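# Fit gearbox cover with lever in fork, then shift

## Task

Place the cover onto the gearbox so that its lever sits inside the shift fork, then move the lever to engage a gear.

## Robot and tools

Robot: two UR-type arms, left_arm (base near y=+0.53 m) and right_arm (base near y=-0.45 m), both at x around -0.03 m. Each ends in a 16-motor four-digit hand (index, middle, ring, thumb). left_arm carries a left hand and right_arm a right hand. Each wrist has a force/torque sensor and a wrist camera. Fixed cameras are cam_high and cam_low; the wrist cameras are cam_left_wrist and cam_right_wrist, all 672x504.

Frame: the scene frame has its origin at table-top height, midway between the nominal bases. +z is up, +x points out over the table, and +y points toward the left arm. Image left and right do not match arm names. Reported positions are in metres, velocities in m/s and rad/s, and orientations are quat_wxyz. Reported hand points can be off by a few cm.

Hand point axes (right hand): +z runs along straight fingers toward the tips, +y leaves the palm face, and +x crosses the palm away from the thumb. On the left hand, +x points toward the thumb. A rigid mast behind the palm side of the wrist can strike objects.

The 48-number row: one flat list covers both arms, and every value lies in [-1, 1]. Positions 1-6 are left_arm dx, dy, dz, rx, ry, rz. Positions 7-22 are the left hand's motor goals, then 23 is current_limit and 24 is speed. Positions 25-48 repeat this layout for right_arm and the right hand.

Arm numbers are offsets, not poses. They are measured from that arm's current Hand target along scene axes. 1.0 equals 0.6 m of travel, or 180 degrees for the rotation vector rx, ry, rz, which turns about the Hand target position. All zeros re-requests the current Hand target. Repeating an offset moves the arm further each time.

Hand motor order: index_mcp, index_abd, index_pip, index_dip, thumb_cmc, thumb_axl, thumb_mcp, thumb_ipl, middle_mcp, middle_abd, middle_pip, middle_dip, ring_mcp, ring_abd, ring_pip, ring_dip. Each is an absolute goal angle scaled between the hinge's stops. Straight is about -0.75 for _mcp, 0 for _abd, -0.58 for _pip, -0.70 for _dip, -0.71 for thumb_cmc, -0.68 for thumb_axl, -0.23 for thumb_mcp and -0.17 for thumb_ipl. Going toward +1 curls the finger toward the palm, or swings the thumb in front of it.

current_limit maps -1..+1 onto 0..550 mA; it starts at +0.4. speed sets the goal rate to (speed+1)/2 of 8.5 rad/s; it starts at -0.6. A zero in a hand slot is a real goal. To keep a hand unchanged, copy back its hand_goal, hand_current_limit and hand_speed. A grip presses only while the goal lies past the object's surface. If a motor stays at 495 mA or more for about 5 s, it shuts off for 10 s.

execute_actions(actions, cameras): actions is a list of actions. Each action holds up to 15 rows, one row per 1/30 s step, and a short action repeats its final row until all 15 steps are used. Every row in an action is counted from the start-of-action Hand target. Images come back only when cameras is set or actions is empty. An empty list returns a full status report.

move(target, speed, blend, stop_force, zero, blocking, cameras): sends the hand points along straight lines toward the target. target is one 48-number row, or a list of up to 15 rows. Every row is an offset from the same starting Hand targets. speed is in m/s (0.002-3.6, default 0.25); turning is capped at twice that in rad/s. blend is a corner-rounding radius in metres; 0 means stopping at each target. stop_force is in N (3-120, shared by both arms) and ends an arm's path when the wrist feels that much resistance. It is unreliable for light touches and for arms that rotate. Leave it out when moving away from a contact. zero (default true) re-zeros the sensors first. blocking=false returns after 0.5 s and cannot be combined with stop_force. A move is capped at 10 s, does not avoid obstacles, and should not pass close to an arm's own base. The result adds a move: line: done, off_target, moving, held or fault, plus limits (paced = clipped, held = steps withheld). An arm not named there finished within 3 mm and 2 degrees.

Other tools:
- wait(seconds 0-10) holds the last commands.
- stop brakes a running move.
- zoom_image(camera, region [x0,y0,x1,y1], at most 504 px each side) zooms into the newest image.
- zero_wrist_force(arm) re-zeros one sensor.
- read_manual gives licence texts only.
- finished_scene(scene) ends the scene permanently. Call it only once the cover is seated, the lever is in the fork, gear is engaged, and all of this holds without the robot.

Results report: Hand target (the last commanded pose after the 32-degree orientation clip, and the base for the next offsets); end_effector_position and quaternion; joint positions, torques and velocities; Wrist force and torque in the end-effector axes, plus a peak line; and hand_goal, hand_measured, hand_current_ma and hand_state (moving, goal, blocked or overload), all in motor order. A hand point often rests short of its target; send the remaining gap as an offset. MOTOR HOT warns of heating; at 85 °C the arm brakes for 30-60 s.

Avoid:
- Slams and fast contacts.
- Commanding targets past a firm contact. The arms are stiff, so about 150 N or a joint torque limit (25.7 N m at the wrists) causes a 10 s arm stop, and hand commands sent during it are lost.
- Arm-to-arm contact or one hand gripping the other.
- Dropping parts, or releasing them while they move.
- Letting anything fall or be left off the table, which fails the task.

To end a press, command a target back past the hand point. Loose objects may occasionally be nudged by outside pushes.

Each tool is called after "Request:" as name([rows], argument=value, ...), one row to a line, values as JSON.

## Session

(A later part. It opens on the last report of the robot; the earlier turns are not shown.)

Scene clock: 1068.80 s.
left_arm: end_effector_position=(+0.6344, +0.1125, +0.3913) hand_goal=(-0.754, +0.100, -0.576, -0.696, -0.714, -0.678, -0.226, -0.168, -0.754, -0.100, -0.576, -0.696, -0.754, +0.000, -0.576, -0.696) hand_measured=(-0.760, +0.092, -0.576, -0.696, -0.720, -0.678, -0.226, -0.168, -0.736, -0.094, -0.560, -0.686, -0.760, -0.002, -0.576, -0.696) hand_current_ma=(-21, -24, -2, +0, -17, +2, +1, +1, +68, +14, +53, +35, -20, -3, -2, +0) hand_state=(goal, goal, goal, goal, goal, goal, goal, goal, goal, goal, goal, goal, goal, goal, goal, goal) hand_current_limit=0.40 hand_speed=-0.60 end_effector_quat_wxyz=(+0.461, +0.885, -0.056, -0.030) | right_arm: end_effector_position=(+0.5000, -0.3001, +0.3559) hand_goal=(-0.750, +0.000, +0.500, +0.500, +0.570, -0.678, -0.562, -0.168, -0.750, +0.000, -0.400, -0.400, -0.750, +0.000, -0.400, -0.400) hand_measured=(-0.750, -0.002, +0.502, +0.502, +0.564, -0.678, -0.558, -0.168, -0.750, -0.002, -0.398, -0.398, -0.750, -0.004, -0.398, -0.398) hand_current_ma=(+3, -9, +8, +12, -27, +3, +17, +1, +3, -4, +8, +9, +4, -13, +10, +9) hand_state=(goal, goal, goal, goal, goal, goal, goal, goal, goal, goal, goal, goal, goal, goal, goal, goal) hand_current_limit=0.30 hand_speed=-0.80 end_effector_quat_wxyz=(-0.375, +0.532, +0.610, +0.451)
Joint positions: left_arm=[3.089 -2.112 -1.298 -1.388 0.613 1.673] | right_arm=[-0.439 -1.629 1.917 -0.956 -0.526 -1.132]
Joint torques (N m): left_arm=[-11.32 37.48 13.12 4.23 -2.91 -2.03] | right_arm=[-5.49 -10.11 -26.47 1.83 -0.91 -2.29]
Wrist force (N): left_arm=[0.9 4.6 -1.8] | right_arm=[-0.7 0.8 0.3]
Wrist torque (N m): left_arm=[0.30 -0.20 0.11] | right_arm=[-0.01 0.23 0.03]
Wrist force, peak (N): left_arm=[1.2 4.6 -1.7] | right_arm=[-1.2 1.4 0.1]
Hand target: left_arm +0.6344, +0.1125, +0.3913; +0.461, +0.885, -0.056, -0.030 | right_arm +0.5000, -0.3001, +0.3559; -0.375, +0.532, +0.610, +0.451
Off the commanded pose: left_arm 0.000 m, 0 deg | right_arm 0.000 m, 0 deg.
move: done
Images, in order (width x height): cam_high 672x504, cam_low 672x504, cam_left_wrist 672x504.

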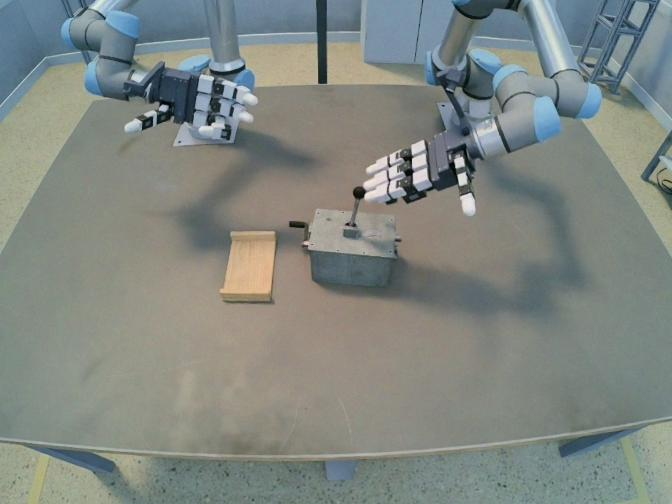

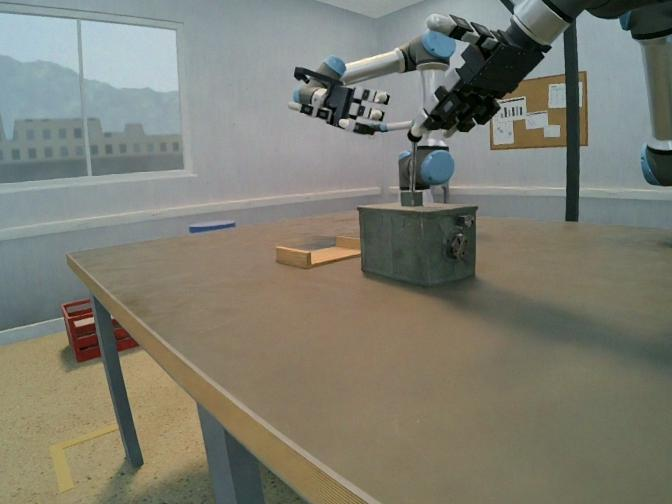

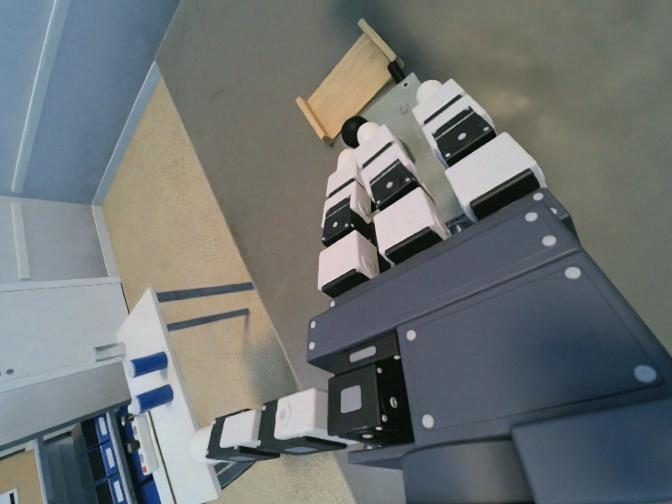

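Request:
move(target=[-0.0039,-0.0314,0,0,0,0,-0.754,0.1,-0.576,-0.696,-0.714,-0.678,-0.226,-0.168,-0.754,-0.1,-0.576,-0.696,-0.754,0,-0.576,-0.696,0.4,-0.6,0,0,0,0,0,0,-0.75,0,0.5,0.5,0.571,-0.678,-0.562,-0.168,-0.75,0,-0.4,-0.4,-0.75,0,-0.4,-0.4,0.3,-0.8], speed=0.012, stop_force=7, cameras=["cam_high", "cam_low", "cam_left_wrist"])

Request:
zoom_image(camera="cam_low", region=[340, 80, 500, 280])

Request:
zoom_image(camera="cam_high", region=[290, 150, 430, 290])

Scene clock: 1085.17 s.
left_arm: end_effector_position=(+0.6322, +0.0953, +0.3913) hand_goal=(-0.754, +0.100, -0.576, -0.696, -0.714, -0.678, -0.226, -0.168, -0.754, -0.100, -0.576, -0.696, -0.754, +0.000, -0.576, -0.696) hand_measured=(-0.760, +0.094, -0.576, -0.696, -0.720, -0.678, -0.226, -0.168, -0.728, -0.092, -0.554, -0.680, -0.760, -0.002, -0.576, -0.696) hand_current_ma=(-21, -14, -2, +0, -17, +2, +1, +1, +103, +23, +77, +51, -20, -3, -2, +0) hand_state=(goal, goal, goal, goal, goal, goal, goal, goal, blocked, goal, blocked, goal, goal, goal, goal, goal) hand_current_limit=0.40 hand_speed=-0.60 end_effector_quat_wxyz=(+0.461, +0.885, -0.056, -0.030) | right_arm: end_effector_position=(+0.5000, -0.3001, +0.3559) hand_goal=(-0.750, +0.000, +0.500, +0.500, +0.570, -0.678, -0.562, -0.168, -0.750, +0.000, -0.400, -0.400, -0.750, +0.000, -0.400, -0.400) hand_measured=(-0.750, -0.002, +0.502, +0.502, +0.564, -0.678, -0.558, -0.168, -0.750, -0.002, -0.398, -0.398, -0.750, -0.004, -0.398, -0.398) hand_current_ma=(+3, -9, +8, +12, -27, +3, +17, +1, +3, -4, +8, +9, +4, -13, +10, +9) hand_state=(goal, goal, goal, goal, goal, goal, goal, goal, goal, goal, goal, goal, goal, goal, goal, goal) hand_current_limit=0.30 hand_speed=-0.80 end_effector_quat_wxyz=(-0.375, +0.532, +0.610, +0.451)
Joint positions: left_arm=[3.065 -2.119 -1.294 -1.348 0.611 1.63] | right_arm=[-0.439 -1.629 1.917 -0.956 -0.526 -1.132]
Joint torques (N m): left_arm=[6.99 53.82 12.77 0.18 -0.3 2.18] | right_arm=[-5.76 -10.31 -26.4 1.69 -0.96 -2.28]
Wrist force (N): left_arm=[0.6 4.8 -3.1] | right_arm=[-1.0 1.3 0.2]
Wrist torque (N m): left_arm=[0.37 -0.24 -0.03] | right_arm=[0.06 0.27 0.02]
Wrist force, peak (N): left_arm=[-0.7 3.5 -12.2] | right_arm=[-1.1 1.5 0.2]
Hand target: left_arm +0.6322, +0.0953, +0.3913; +0.461, +0.885, -0.056, -0.030 (not the last commanded pose) | right_arm +0.5000, -0.3001, +0.3559; -0.375, +0.532, +0.610, +0.451
Off the commanded pose: left_arm 0.002 m, 0 deg | right_arm 0.000 m, 0 deg.
move: contact (left_arm)
Images, in order (width x height): cam_high 672x504, cam_low 672x504, cam_left_wrist 672x504.

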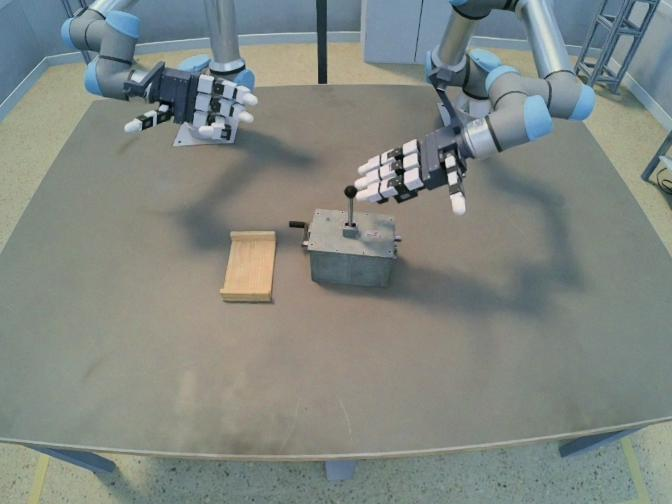

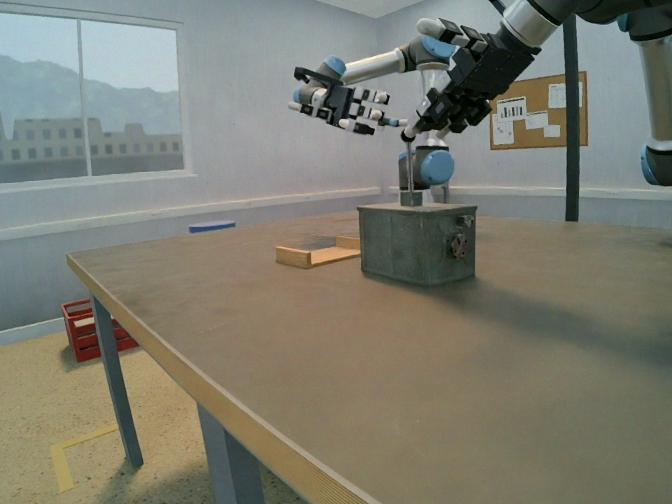

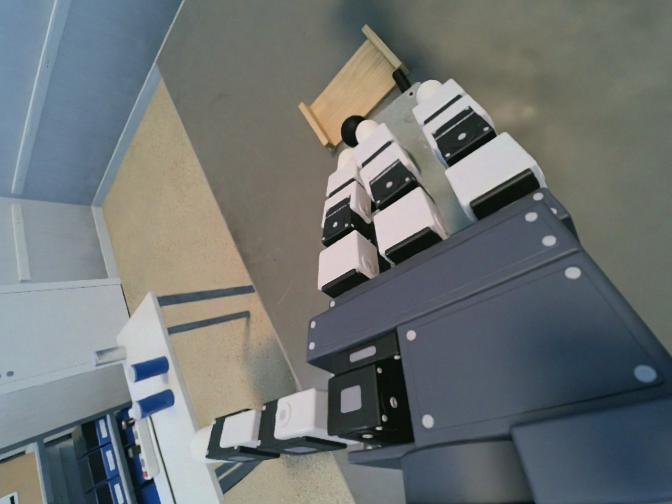

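Scaled by 2.520.

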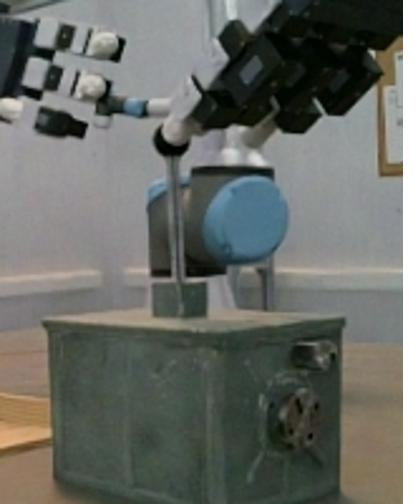

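Scaled by 3.600.

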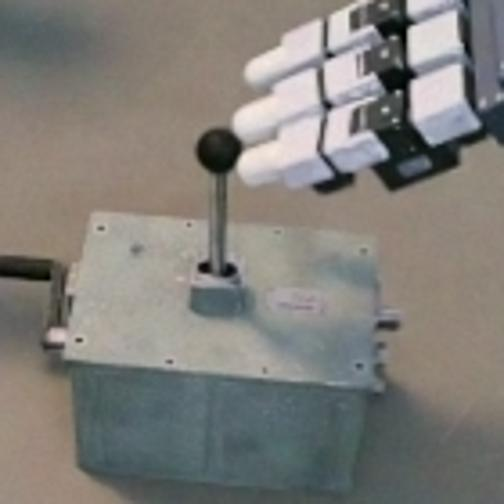

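Request:
move(target=[-0.002,-0.0165,0,0,0,0,-0.754,0.1,-0.576,-0.696,-0.714,-0.678,-0.226,-0.168,-0.754,-0.1,-0.576,-0.696,-0.754,0,-0.576,-0.696,0.4,-0.6,0,0,0,0,0,0,-0.75,0,0.5,0.5,0.571,-0.678,-0.562,-0.168,-0.75,0,-0.4,-0.4,-0.75,0,-0.4,-0.4,0.3,-0.8], speed=0.006, stop_force=5, cameras=["cam_high", "cam_low"])

Request:
zoom_image(camera="cam_low", region=[340, 80, 500, 280])

Request:
zoom_image(camera="cam_high", region=[290, 150, 430, 290])

Scene clock: 1114.60 s.
left_arm: end_effector_position=(+0.6322, +0.0947, +0.3914) hand_goal=(-0.754, +0.100, -0.576, -0.696, -0.714, -0.678, -0.226, -0.168, -0.754, -0.100, -0.576, -0.696, -0.754, +0.000, -0.576, -0.696) hand_measured=(-0.760, +0.094, -0.576, -0.696, -0.720, -0.678, -0.226, -0.168, -0.728, -0.092, -0.554, -0.680, -0.760, -0.002, -0.576, -0.696) hand_current_ma=(-21, -14, -2, +0, -17, +2, +1, +1, +102, +23, +77, +51, -20, -3, -2, +0) hand_state=(goal, goal, goal, goal, goal, goal, goal, goal, blocked, goal, blocked, goal, goal, goal, goal, goal) hand_current_limit=0.40 hand_speed=-0.60 end_effector_quat_wxyz=(+0.461, +0.885, -0.056, -0.030) | right_arm: end_effector_position=(+0.5000, -0.3001, +0.3559) hand_goal=(-0.750, +0.000, +0.500, +0.500, +0.570, -0.678, -0.562, -0.168, -0.750, +0.000, -0.400, -0.400, -0.750, +0.000, -0.400, -0.400) hand_measured=(-0.750, -0.002, +0.502, +0.502, +0.564, -0.678, -0.558, -0.168, -0.750, -0.002, -0.398, -0.398, -0.750, -0.004, -0.398, -0.398) hand_current_ma=(+3, -9, +8, +12, -27, +3, +17, +1, +3, -4, +8, +9, +4, -13, +10, +9) hand_state=(goal, goal, goal, goal, goal, goal, goal, goal, goal, goal, goal, goal, goal, goal, goal, goal) hand_current_limit=0.30 hand_speed=-0.80 end_effector_quat_wxyz=(-0.375, +0.532, +0.610, +0.451)
Joint positions: left_arm=[3.064 -2.12 -1.294 -1.347 0.611 1.628] | right_arm=[-0.439 -1.629 1.917 -0.956 -0.526 -1.132]
Joint torques (N m): left_arm=[4.44 50.05 11.88 0.18 -0.39 2.05] | right_arm=[-5.62 -9.99 -26.7 1.73 -0.91 -2.21]
Wrist force (N): left_arm=[-0.4 3.6 -10.1] | right_arm=[-1.2 0.9 0.3]
Wrist torque (N m): left_arm=[0.94 -0.43 0.00] | right_arm=[0.01 0.30 -0.02]
Wrist force, peak (N): left_arm=[-0.3 3.0 -11.7] | right_arm=[-1.2 1.4 0.1]
Hand target: left_arm +0.6322, +0.0947, +0.3914; +0.461, +0.885, -0.056, -0.030 (not the last commanded pose) | right_arm +0.5000, -0.3001, +0.3559; -0.375, +0.532, +0.610, +0.451
Off the commanded pose: left_arm 0.009 m, 0 deg | right_arm 0.000 m, 0 deg.
move: contact (left_arm)
Images, in order (width x height): cam_high 672x504, cam_low 672x504.

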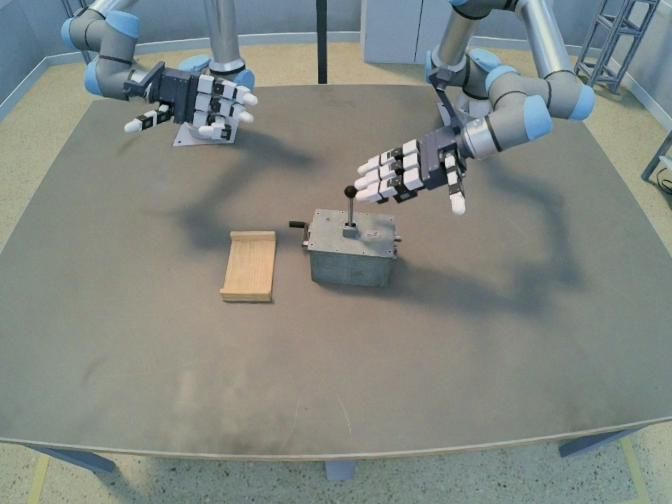

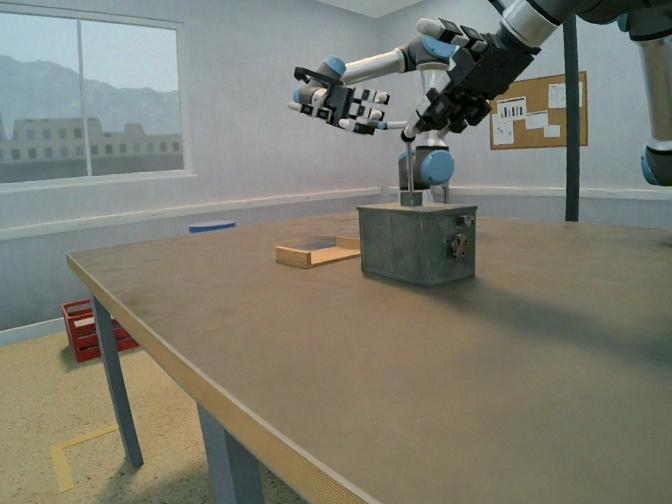

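Scaled by 2.520.

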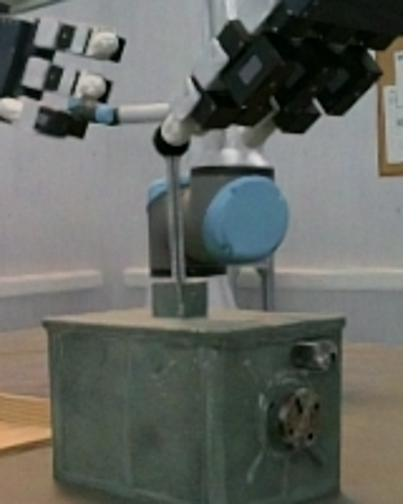

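Scaled by 3.600.

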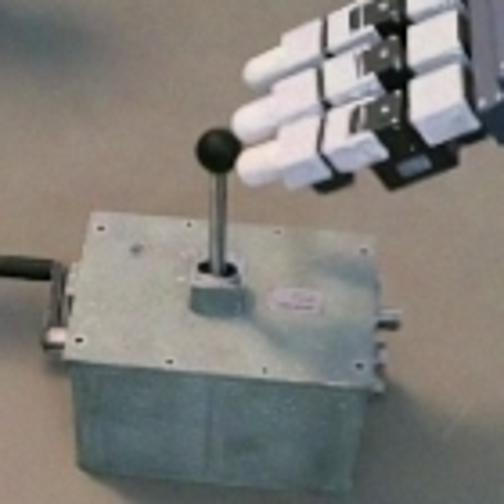

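Request:
move(target=[0.0001,0.0006,0,0,0,0,-0.754,0.1,-0.576,-0.696,-0.714,-0.678,-0.226,-0.168,-0.754,-0.1,-0.576,-0.696,-0.754,0,-0.576,-0.696,0.4,-0.6,-0.1,0.15,-0.1767,0,0,-0.4662,-0.754,0,-0.576,-0.696,0.571,-0.678,-0.562,-0.168,-0.754,0,-0.576,-0.696,-0.754,0,-0.576,-0.696,0.3,-0.6], speed=0.12, cameras=["all"])

Scene clock: 1217.40 s.
left_arm: end_effector_position=(+0.6322, +0.0951, +0.3914) hand_goal=(-0.754, +0.100, -0.576, -0.696, -0.714, -0.678, -0.226, -0.168, -0.754, -0.100, -0.576, -0.696, -0.754, +0.000, -0.576, -0.696) hand_measured=(-0.760, +0.094, -0.576, -0.696, -0.720, -0.678, -0.226, -0.168, -0.728, -0.092, -0.554, -0.680, -0.760, -0.002, -0.576, -0.696) hand_current_ma=(-21, -14, -2, +0, -17, +2, +1, +1, +102, +23, +77, +51, -20, -3, -2, +0) hand_state=(goal, goal, goal, goal, goal, goal, goal, goal, blocked, goal, blocked, goal, goal, goal, goal, goal) hand_current_limit=0.40 hand_speed=-0.60 end_effector_quat_wxyz=(+0.461, +0.885, -0.056, -0.030) | right_arm: end_effector_position=(+0.4400, -0.2101, +0.2499) hand_goal=(-0.754, +0.000, -0.576, -0.696, +0.570, -0.678, -0.562, -0.168, -0.754, +0.000, -0.576, -0.696, -0.754, +0.000, -0.576, -0.696) hand_measured=(-0.754, -0.002, -0.574, -0.694, +0.564, -0.678, -0.558, -0.168, -0.754, -0.002, -0.574, -0.694, -0.752, -0.004, -0.574, -0.694) hand_current_ma=(+3, -9, +10, +12, -27, +3, +17, +1, +4, -4, +9, +9, +4, -13, +11, +10) hand_state=(goal, goal, goal, goal, goal, goal, goal, goal, goal, goal, goal, goal, goal, goal, goal, goal) hand_current_limit=0.30 hand_speed=-0.60 end_effector_quat_wxyz=(+0.023, +0.804, +0.098, +0.586)
Joint positions: left_arm=[3.064 -2.119 -1.294 -1.347 0.611 1.629] | right_arm=[0.583 -1.162 2.292 -3.916 -2.032 1.574]
Joint torques (N m): left_arm=[7.61 52.04 13.8 0.15 0.92 2.13] | right_arm=[6.76 -20.89 -16.32 0.1 -2.11 2.05]
Wrist force (N): left_arm=[0.3 4.4 -5.6] | right_arm=[-1.2 1.2 0.2]
Wrist torque (N m): left_arm=[0.57 -0.33 -0.06] | right_arm=[0.05 0.29 -0.11]
Wrist force, peak (N): left_arm=[-0.2 3.8 -10.3] | right_arm=[-1.4 1.3 0.0]
Hand target: left_arm +0.6322, +0.0951, +0.3914; +0.461, +0.885, -0.056, -0.030 | right_arm +0.4400, -0.2101, +0.2499; +0.023, +0.804, +0.098, +0.586
Off the commanded pose: left_arm 0.000 m, 0 deg | right_arm 0.000 m, 0 deg.
move: done

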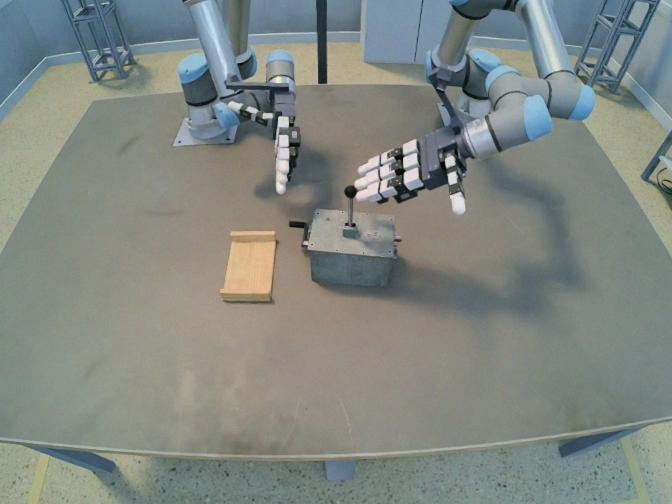

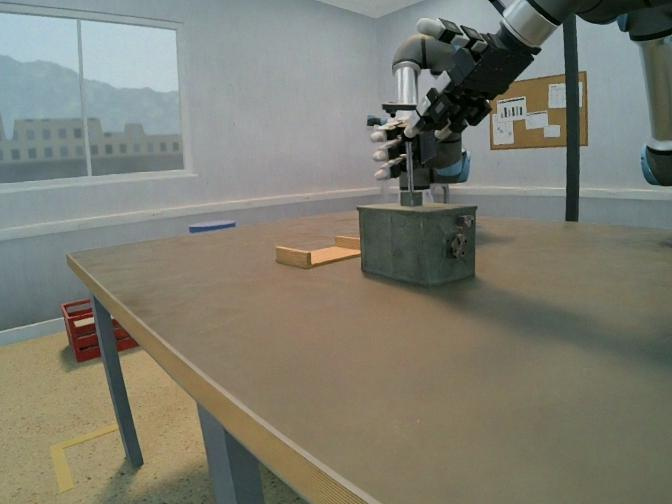

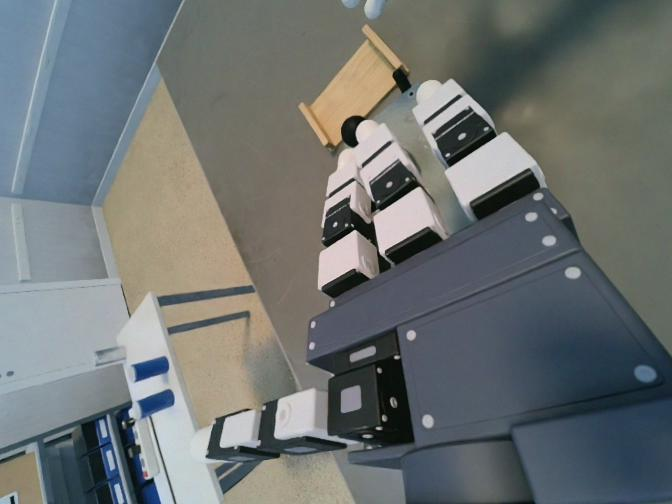

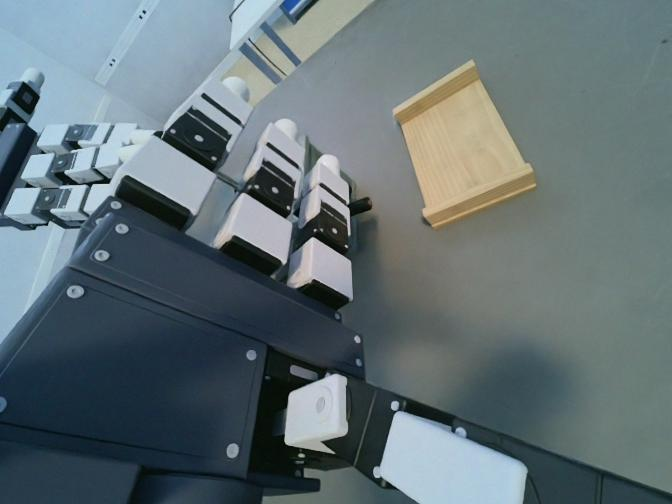

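Request:
zoom_image(camera="cam_high", region=[230, 130, 350, 260])

Request:
zoom_image(camera="cam_right_wrist", region=[200, 60, 450, 310])

Request:
zoom_image(camera="cam_low", region=[340, 80, 500, 280])

Scaled by 3.877.

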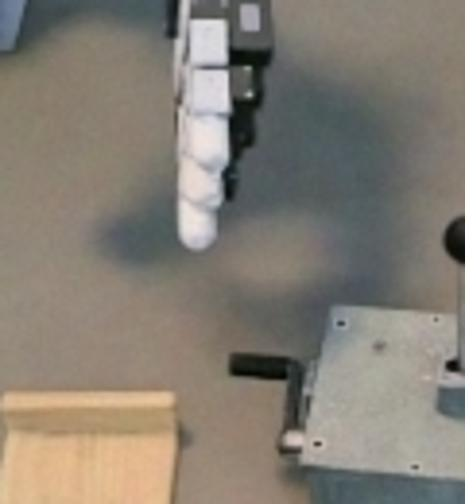

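Scaled by 2.016.

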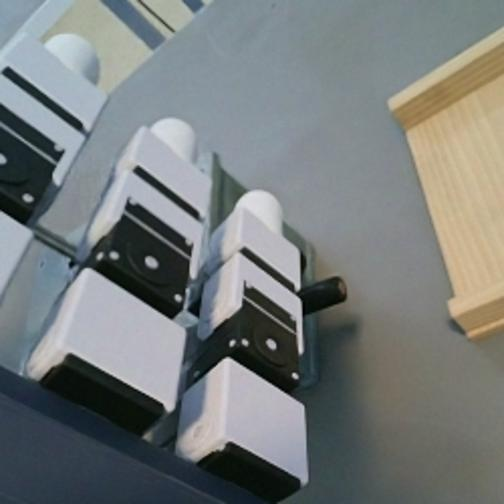

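Scaled by 2.520.

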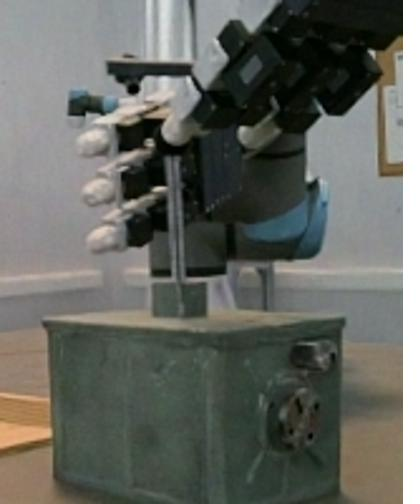

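Request:
move(target=[0,0,0,0,0,0,-0.754,0.1,-0.576,-0.696,-0.714,-0.678,-0.226,-0.168,-0.754,-0.1,-0.576,-0.696,-0.754,0,-0.576,-0.696,0.4,-0.6,0.0592,0.0433,-0.1417,0,0,0,-0.754,0,-0.576,-0.696,0.571,-0.678,-0.562,-0.168,-0.754,0,-0.576,-0.696,-0.754,0,-0.576,-0.696,0.3,-0.6], speed=0.06, stop_force=4, cameras=["all"])

Request:
zoom_image(camera="cam_high", region=[250, 150, 350, 260])

Request:
zoom_image(camera="cam_right_wrist", region=[200, 60, 450, 310])

Request:
zoom_image(camera="cam_low", region=[340, 80, 500, 280])

Scene clock: 1261.27 s.
left_arm: end_effector_position=(+0.6322, +0.0951, +0.3914) hand_goal=(-0.754, +0.100, -0.576, -0.696, -0.714, -0.678, -0.226, -0.168, -0.754, -0.100, -0.576, -0.696, -0.754, +0.000, -0.576, -0.696) hand_measured=(-0.760, +0.094, -0.576, -0.696, -0.720, -0.678, -0.226, -0.168, -0.728, -0.092, -0.554, -0.680, -0.760, -0.002, -0.576, -0.696) hand_current_ma=(-21, -14, -2, +0, -17, +2, +1, +1, +102, +23, +77, +51, -20, -3, -2, +0) hand_state=(goal, goal, goal, goal, goal, goal, goal, goal, blocked, goal, blocked, goal, goal, goal, goal, goal) hand_current_limit=0.40 hand_speed=-0.60 end_effector_quat_wxyz=(+0.461, +0.885, -0.056, -0.030) | right_arm: end_effector_position=(+0.4756, -0.1841, +0.1649) hand_goal=(-0.754, +0.000, -0.576, -0.696, +0.570, -0.678, -0.562, -0.168, -0.754, +0.000, -0.576, -0.696, -0.754, +0.000, -0.576, -0.696) hand_measured=(-0.754, +0.000, -0.574, -0.694, +0.564, -0.678, -0.558, -0.168, -0.754, -0.002, -0.574, -0.694, -0.752, -0.004, -0.574, -0.694) hand_current_ma=(+3, -2, +10, +12, -27, +3, +17, +1, +4, -4, +9, +9, +4, -13, +11, +10) hand_state=(goal, goal, goal, goal, goal, goal, goal, goal, goal, goal, goal, goal, goal, goal, goal, goal) hand_current_limit=0.30 hand_speed=-0.60 end_effector_quat_wxyz=(+0.023, +0.804, +0.098, +0.586)
Joint positions: left_arm=[3.064 -2.119 -1.294 -1.347 0.611 1.629] | right_arm=[0.589 -0.877 2.165 -4.073 -2.038 1.577]
Joint torques (N m): left_arm=[7.16 53.08 15.27 0.26 0.66 1.98] | right_arm=[7.46 -27.8 -13.98 -3.93 -2.33 -2.14]
Wrist force (N): left_arm=[0.3 4.3 -5.5] | right_arm=[-0.6 1.4 -0.3]
Wrist torque (N m): left_arm=[0.58 -0.33 -0.06] | right_arm=[0.07 0.31 -0.05]
Wrist force, peak (N): left_arm=[0.3 4.6 -5.9] | right_arm=[-1.1 1.6 0.2]
Hand target: left_arm +0.6322, +0.0951, +0.3914; +0.461, +0.885, -0.056, -0.030 | right_arm +0.4756, -0.1841, +0.1649; +0.023, +0.804, +0.098, +0.586
Off the commanded pose: left_arm 0.000 m, 0 deg | right_arm 0.000 m, 0 deg.
move: done

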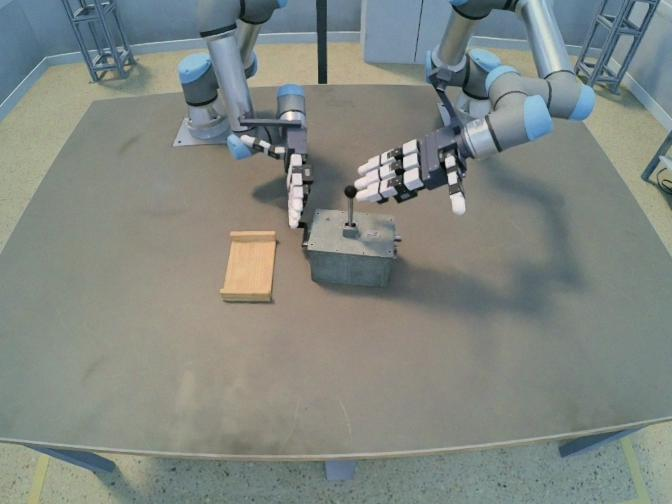

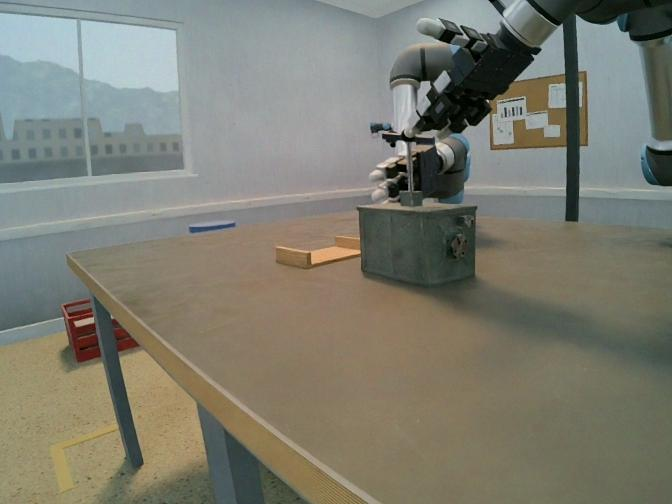

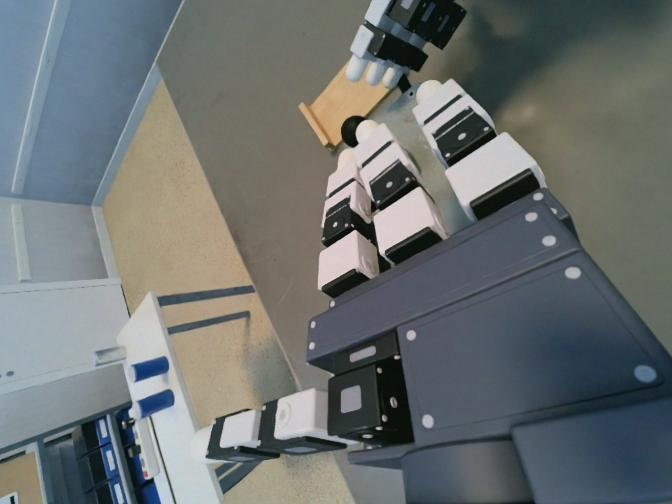

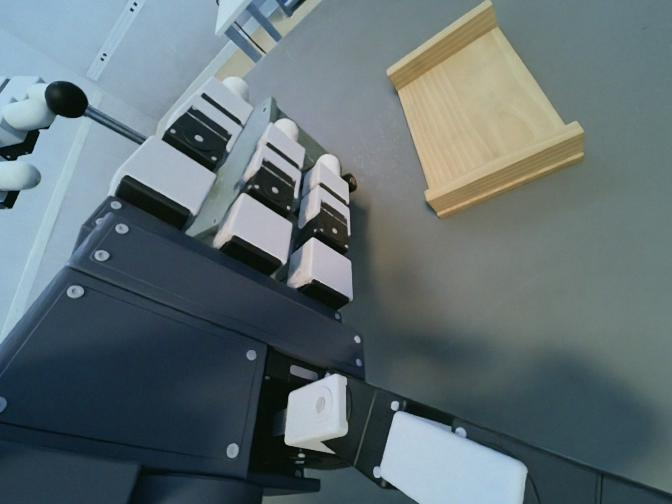

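Scaled by 4.582.

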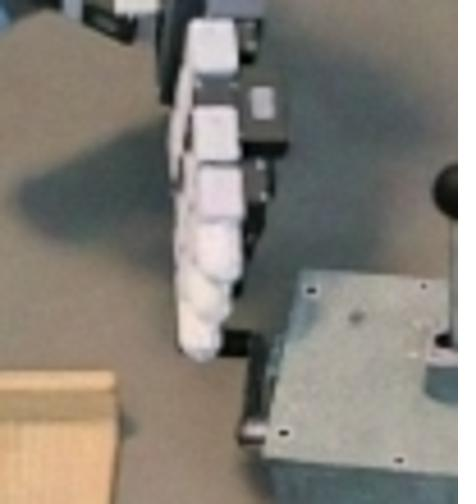

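Scaled by 2.016.

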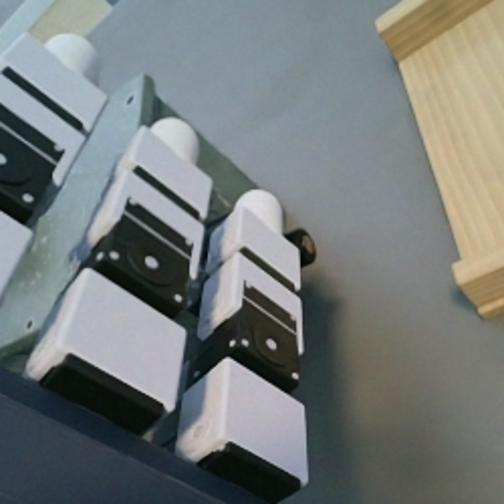

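Scaled by 2.520.

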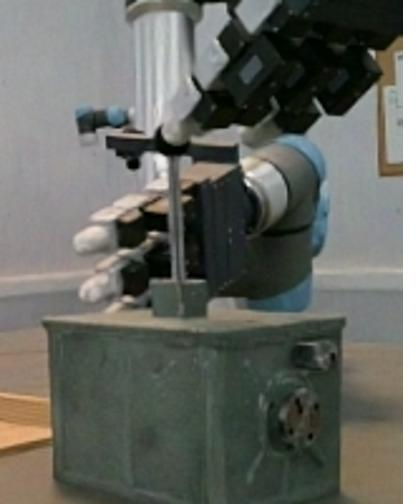

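Request:
move(target=[0,0,0,0,0,0,-0.754,0.1,-0.576,-0.696,-0.714,-0.678,-0.226,-0.168,-0.754,-0.1,-0.576,-0.696,-0.754,0,-0.576,-0.696,0.4,-0.6,0,0,-0.07,0,0,0,-0.754,0,-0.576,-0.696,0.571,-0.678,-0.562,-0.168,-0.754,0,-0.576,-0.696,-0.754,0,-0.576,-0.696,0.3,-0.6], speed=0.015, stop_force=3, cameras=["all"])

Request:
zoom_image(camera="cam_high", region=[250, 150, 350, 260])

Request:
zoom_image(camera="cam_right_wrist", region=[200, 60, 450, 310])

Scene clock: 1283.70 s.
left_arm: end_effector_position=(+0.6322, +0.0951, +0.3914) hand_goal=(-0.754, +0.100, -0.576, -0.696, -0.714, -0.678, -0.226, -0.168, -0.754, -0.100, -0.576, -0.696, -0.754, +0.000, -0.576, -0.696) hand_measured=(-0.760, +0.094, -0.576, -0.696, -0.720, -0.678, -0.226, -0.168, -0.728, -0.092, -0.554, -0.680, -0.760, -0.002, -0.576, -0.696) hand_current_ma=(-21, -14, -2, +0, -17, +2, +1, +1, +102, +23, +77, +51, -20, -3, -2, +0) hand_state=(goal, goal, goal, goal, goal, goal, goal, goal, blocked, goal, blocked, goal, goal, goal, goal, goal) hand_current_limit=0.40 hand_speed=-0.60 end_effector_quat_wxyz=(+0.461, +0.885, -0.056, -0.030) | right_arm: end_effector_position=(+0.4756, -0.1841, +0.1229) hand_goal=(-0.754, +0.000, -0.576, -0.696, +0.570, -0.678, -0.562, -0.168, -0.754, +0.000, -0.576, -0.696, -0.754, +0.000, -0.576, -0.696) hand_measured=(-0.750, +0.020, -0.574, -0.694, +0.564, -0.678, -0.558, -0.168, -0.754, -0.002, -0.574, -0.694, -0.752, -0.004, -0.574, -0.694) hand_current_ma=(+18, +76, +10, +12, -27, +3, +17, +1, +4, -4, +9, +9, +4, -13, +11, +10) hand_state=(goal, goal, goal, goal, goal, goal, goal, goal, goal, goal, goal, goal, goal, goal, goal, goal) hand_current_limit=0.30 hand_speed=-0.60 end_effector_quat_wxyz=(+0.023, +0.804, +0.098, +0.586)
Joint positions: left_arm=[3.064 -2.119 -1.294 -1.347 0.611 1.629] | right_arm=[0.589 -0.762 2.144 -4.167 -2.038 1.577]
Joint torques (N m): left_arm=[6.56 52.77 17.79 0.87 0.88 2.19] | right_arm=[-5.64 -28.9 -11.6 -3.69 -1.57 -0.61]
Wrist force (N): left_arm=[0.4 4.6 -3.4] | right_arm=[0.4 1.0 0.6]
Wrist torque (N m): left_arm=[0.37 -0.26 -0.06] | right_arm=[-0.09 0.51 -0.02]
Wrist force, peak (N): left_arm=[0.2 4.4 -5.9] | right_arm=[1.1 0.8 -5.0]
Hand target: left_arm +0.6322, +0.0951, +0.3914; +0.461, +0.885, -0.056, -0.030 | right_arm +0.4756, -0.1841, +0.1229; +0.023, +0.804, +0.098, +0.586
Off the commanded pose: left_arm 0.000 m, 0 deg | right_arm 0.000 m, 0 deg.
move: done

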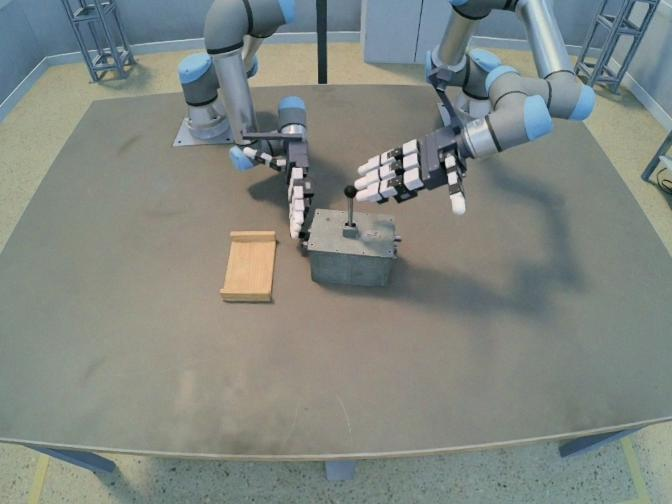

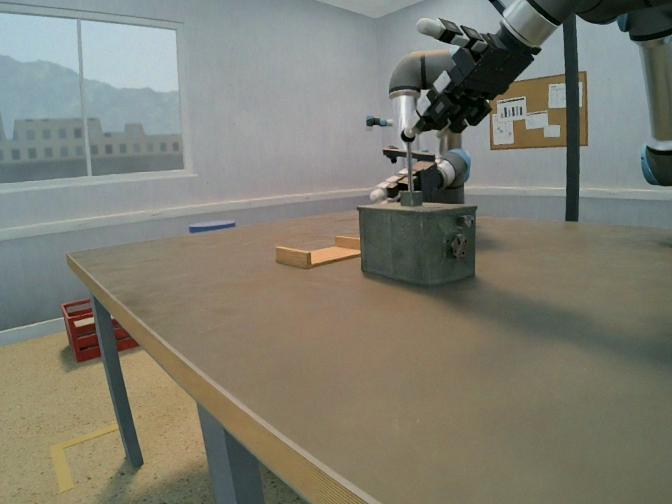

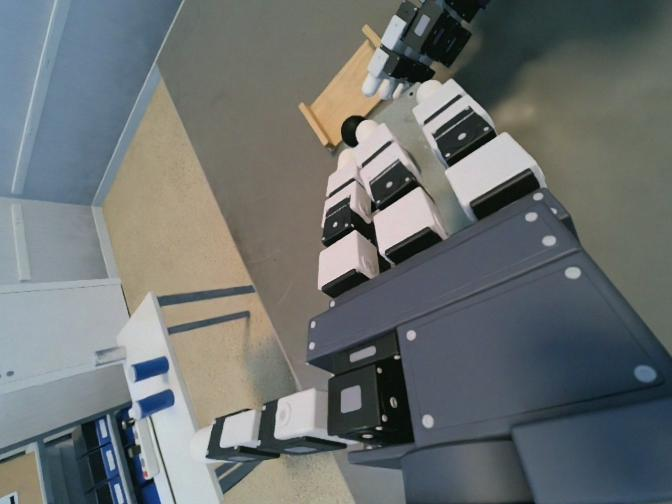

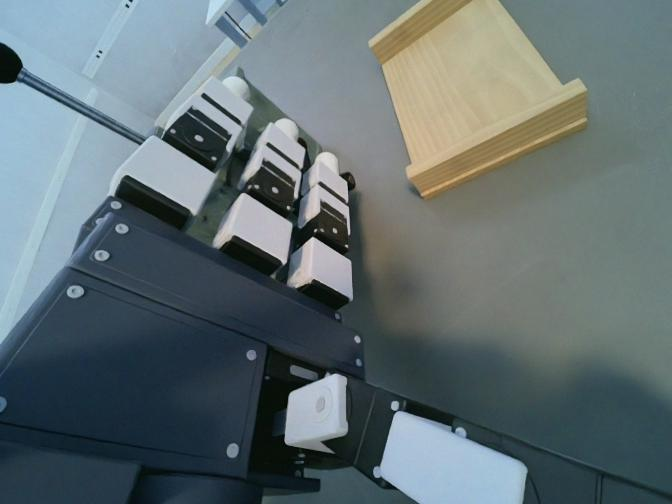

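Scaled by 4.582.

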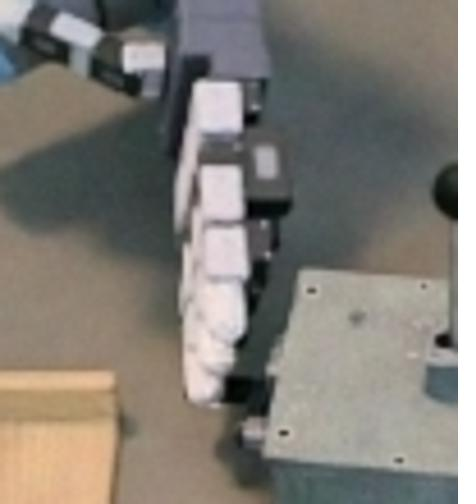

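Scaled by 2.016.

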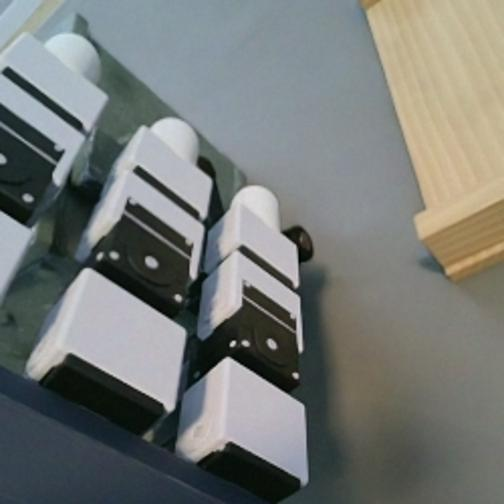

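Request:
move(target=[-0.0021,-0.0165,0,0,0,0,-0.754,0.1,-0.576,-0.696,-0.714,-0.678,-0.226,-0.168,-0.754,-0.1,-0.576,-0.696,-0.754,0,-0.576,-0.696,0.4,-0.6,0,0,0,0,0,0,-0.754,0,-0.576,-0.696,0.571,-0.678,-0.562,-0.168,-0.754,0,-0.576,-0.696,-0.754,0,-0.576,-0.696,0.3,-0.6], speed=0.006, stop_force=5, cameras=["cam_high", "cam_low"])

Request:
zoom_image(camera="cam_low", region=[340, 80, 500, 280])

Request:
zoom_image(camera="cam_high", region=[290, 150, 430, 290])

Scene clock: 1304.20 s.
left_arm: end_effector_position=(+0.6310, +0.0852, +0.3914) hand_goal=(-0.754, +0.100, -0.576, -0.696, -0.714, -0.678, -0.226, -0.168, -0.754, -0.100, -0.576, -0.696, -0.754, +0.000, -0.576, -0.696) hand_measured=(-0.762, +0.096, -0.576, -0.696, -0.720, -0.678, -0.226, -0.168, -0.756, -0.090, -0.574, -0.692, -0.760, -0.002, -0.576, -0.696) hand_current_ma=(-24, -11, -2, +0, -17, +2, +1, +1, -8, +27, +4, +9, -20, -3, -2, +0) hand_state=(goal, goal, goal, goal, goal, goal, goal, goal, goal, goal, goal, goal, goal, goal, goal, goal) hand_current_limit=0.40 hand_speed=-0.60 end_effector_quat_wxyz=(+0.461, +0.885, -0.056, -0.030) | right_arm: end_effector_position=(+0.4756, -0.1841, +0.1229) hand_goal=(-0.754, +0.000, -0.576, -0.696, +0.570, -0.678, -0.562, -0.168, -0.754, +0.000, -0.576, -0.696, -0.754, +0.000, -0.576, -0.696) hand_measured=(-0.750, +0.020, -0.574, -0.694, +0.564, -0.678, -0.558, -0.168, -0.754, -0.002, -0.574, -0.694, -0.752, -0.004, -0.574, -0.694) hand_current_ma=(+18, +76, +10, +12, -27, +3, +17, +1, +4, -4, +9, +9, +4, -13, +11, +10) hand_state=(goal, goal, goal, goal, goal, goal, goal, goal, goal, goal, goal, goal, goal, goal, goal, goal) hand_current_limit=0.30 hand_speed=-0.60 end_effector_quat_wxyz=(+0.023, +0.804, +0.098, +0.586)
Joint positions: left_arm=[3.05 -2.124 -1.292 -1.325 0.611 1.604] | right_arm=[0.589 -0.762 2.144 -4.167 -2.038 1.577]
Joint torques (N m): left_arm=[-11.21 37.55 27.7 4.11 -3.13 -1.78] | right_arm=[-5.77 -30.44 -10.96 -3.65 -1.53 -2.15]
Wrist force (N): left_arm=[1.4 2.9 1.0] | right_arm=[0.3 1.1 0.5]
Wrist torque (N m): left_arm=[0.22 -0.11 0.19] | right_arm=[-0.05 0.35 -0.01]
Wrist force, peak (N): left_arm=[0.4 4.9 -3.7] | right_arm=[1.1 1.6 0.7]
Hand target: left_arm +0.6310, +0.0852, +0.3914; +0.461, +0.885, -0.056, -0.030 | right_arm +0.4756, -0.1841, +0.1229; +0.023, +0.804, +0.098, +0.586
Off the commanded pose: left_arm 0.000 m, 0 deg | right_arm 0.000 m, 0 deg.
move: done
Images, in order (width x height): cam_high 672x504, cam_low 672x504.

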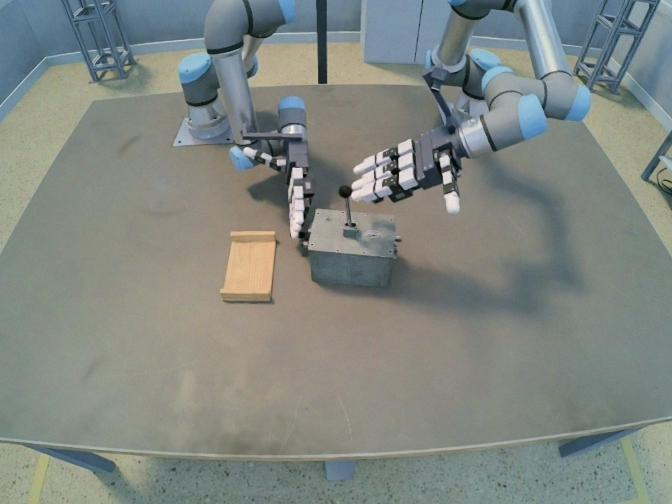

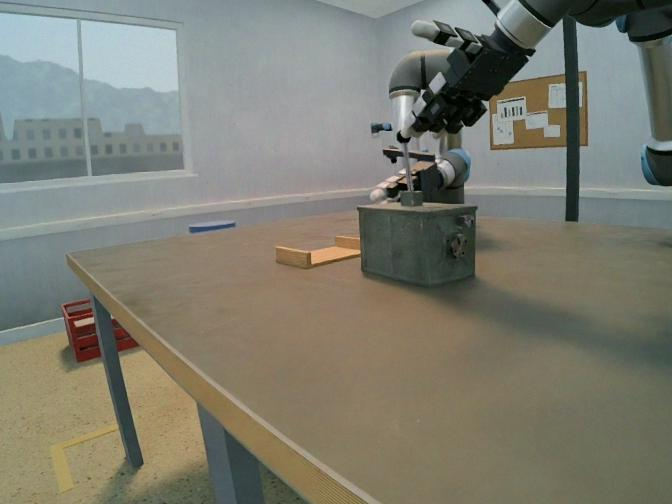

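Scaled by 2.520.

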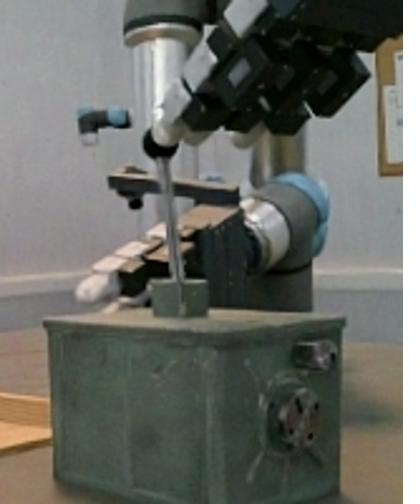

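Scaled by 3.600.

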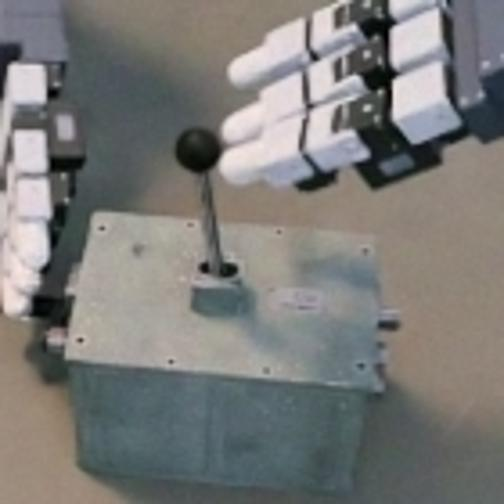

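Request:
move(target=[-0.0035,-0.0284,0,0,0,0,-0.754,0.1,-0.576,-0.696,-0.714,-0.678,-0.226,-0.168,-0.754,-0.1,-0.576,-0.696,-0.754,0,-0.576,-0.696,0.4,-0.6,0,0,0,0,0,0,-0.754,0,-0.576,-0.696,0.571,-0.678,-0.562,-0.168,-0.754,0,-0.576,-0.696,-0.754,0,-0.576,-0.696,0.3,-0.6], speed=0.01, stop_force=6, cameras=["cam_high", "cam_low"])

Request:
zoom_image(camera="cam_low", region=[340, 80, 500, 280])

Request:
zoom_image(camera="cam_high", region=[290, 150, 430, 290])

Scene clock: 1321.13 s.
left_arm: end_effector_position=(+0.6289, +0.0682, +0.3914) hand_goal=(-0.754, +0.100, -0.576, -0.696, -0.714, -0.678, -0.226, -0.168, -0.754, -0.100, -0.576, -0.696, -0.754, +0.000, -0.576, -0.696) hand_measured=(-0.762, +0.096, -0.576, -0.696, -0.720, -0.678, -0.226, -0.168, -0.762, -0.090, -0.578, -0.694, -0.760, -0.002, -0.576, -0.696) hand_current_ma=(-25, -11, -2, +0, -17, +2, +1, +1, -28, +27, -3, +4, -20, -3, -2, +0) hand_state=(goal, goal, goal, goal, goal, goal, goal, goal, goal, goal, goal, goal, goal, goal, goal, goal) hand_current_limit=0.40 hand_speed=-0.60 end_effector_quat_wxyz=(+0.461, +0.885, -0.056, -0.030) | right_arm: end_effector_position=(+0.4756, -0.1841, +0.1229) hand_goal=(-0.754, +0.000, -0.576, -0.696, +0.570, -0.678, -0.562, -0.168, -0.754, +0.000, -0.576, -0.696, -0.754, +0.000, -0.576, -0.696) hand_measured=(-0.750, +0.020, -0.574, -0.694, +0.564, -0.678, -0.558, -0.168, -0.754, -0.002, -0.574, -0.694, -0.752, -0.004, -0.574, -0.694) hand_current_ma=(+18, +76, +10, +12, -27, +3, +17, +1, +4, -4, +9, +9, +4, -13, +11, +10) hand_state=(goal, goal, goal, goal, goal, goal, goal, goal, goal, goal, goal, goal, goal, goal, goal, goal) hand_current_limit=0.30 hand_speed=-0.60 end_effector_quat_wxyz=(+0.023, +0.804, +0.098, +0.586)
Joint positions: left_arm=[3.025 -2.134 -1.285 -1.286 0.611 1.561] | right_arm=[0.589 -0.762 2.144 -4.167 -2.038 1.577]
Joint torques (N m): left_arm=[-14.12 38.43 28.45 4.37 -2.18 -1.83] | right_arm=[-5.96 -32.27 -10.59 -3.64 -1.52 -2.01]
Wrist force (N): left_arm=[0.3 2.5 -3.7] | right_arm=[0.1 1.1 0.7]
Wrist torque (N m): left_arm=[0.56 -0.21 0.09] | right_arm=[-0.07 0.37 -0.02]
Wrist force, peak (N): left_arm=[0.5 2.6 -3.7] | right_arm=[-0.2 1.7 0.8]
Hand target: left_arm +0.6289, +0.0682, +0.3914; +0.461, +0.885, -0.056, -0.030 | right_arm +0.4756, -0.1841, +0.1229; +0.023, +0.804, +0.098, +0.586
Off the commanded pose: left_arm 0.000 m, 0 deg | right_arm 0.000 m, 0 deg.
move: done
Images, in order (width x height): cam_high 672x504, cam_low 672x504.

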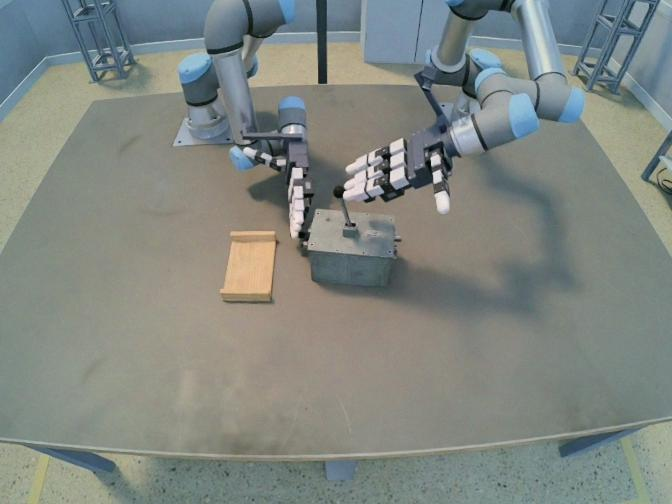

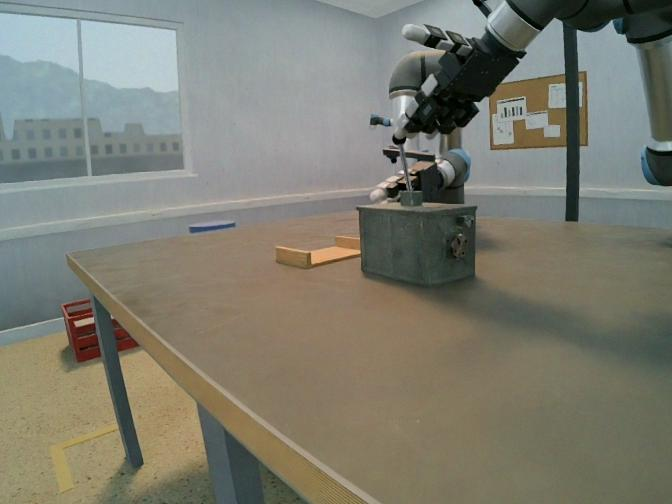

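Scaled by 2.520.

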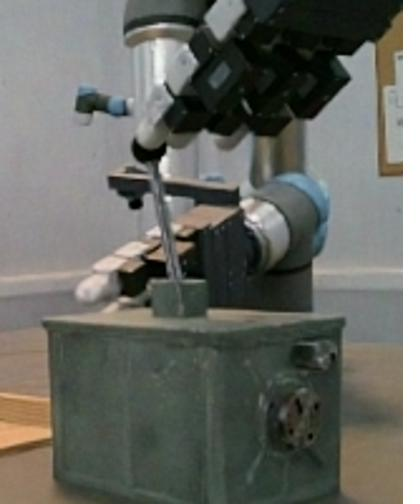

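Scaled by 3.600.

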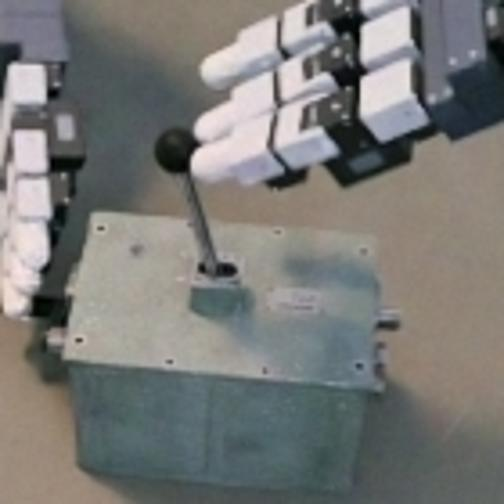

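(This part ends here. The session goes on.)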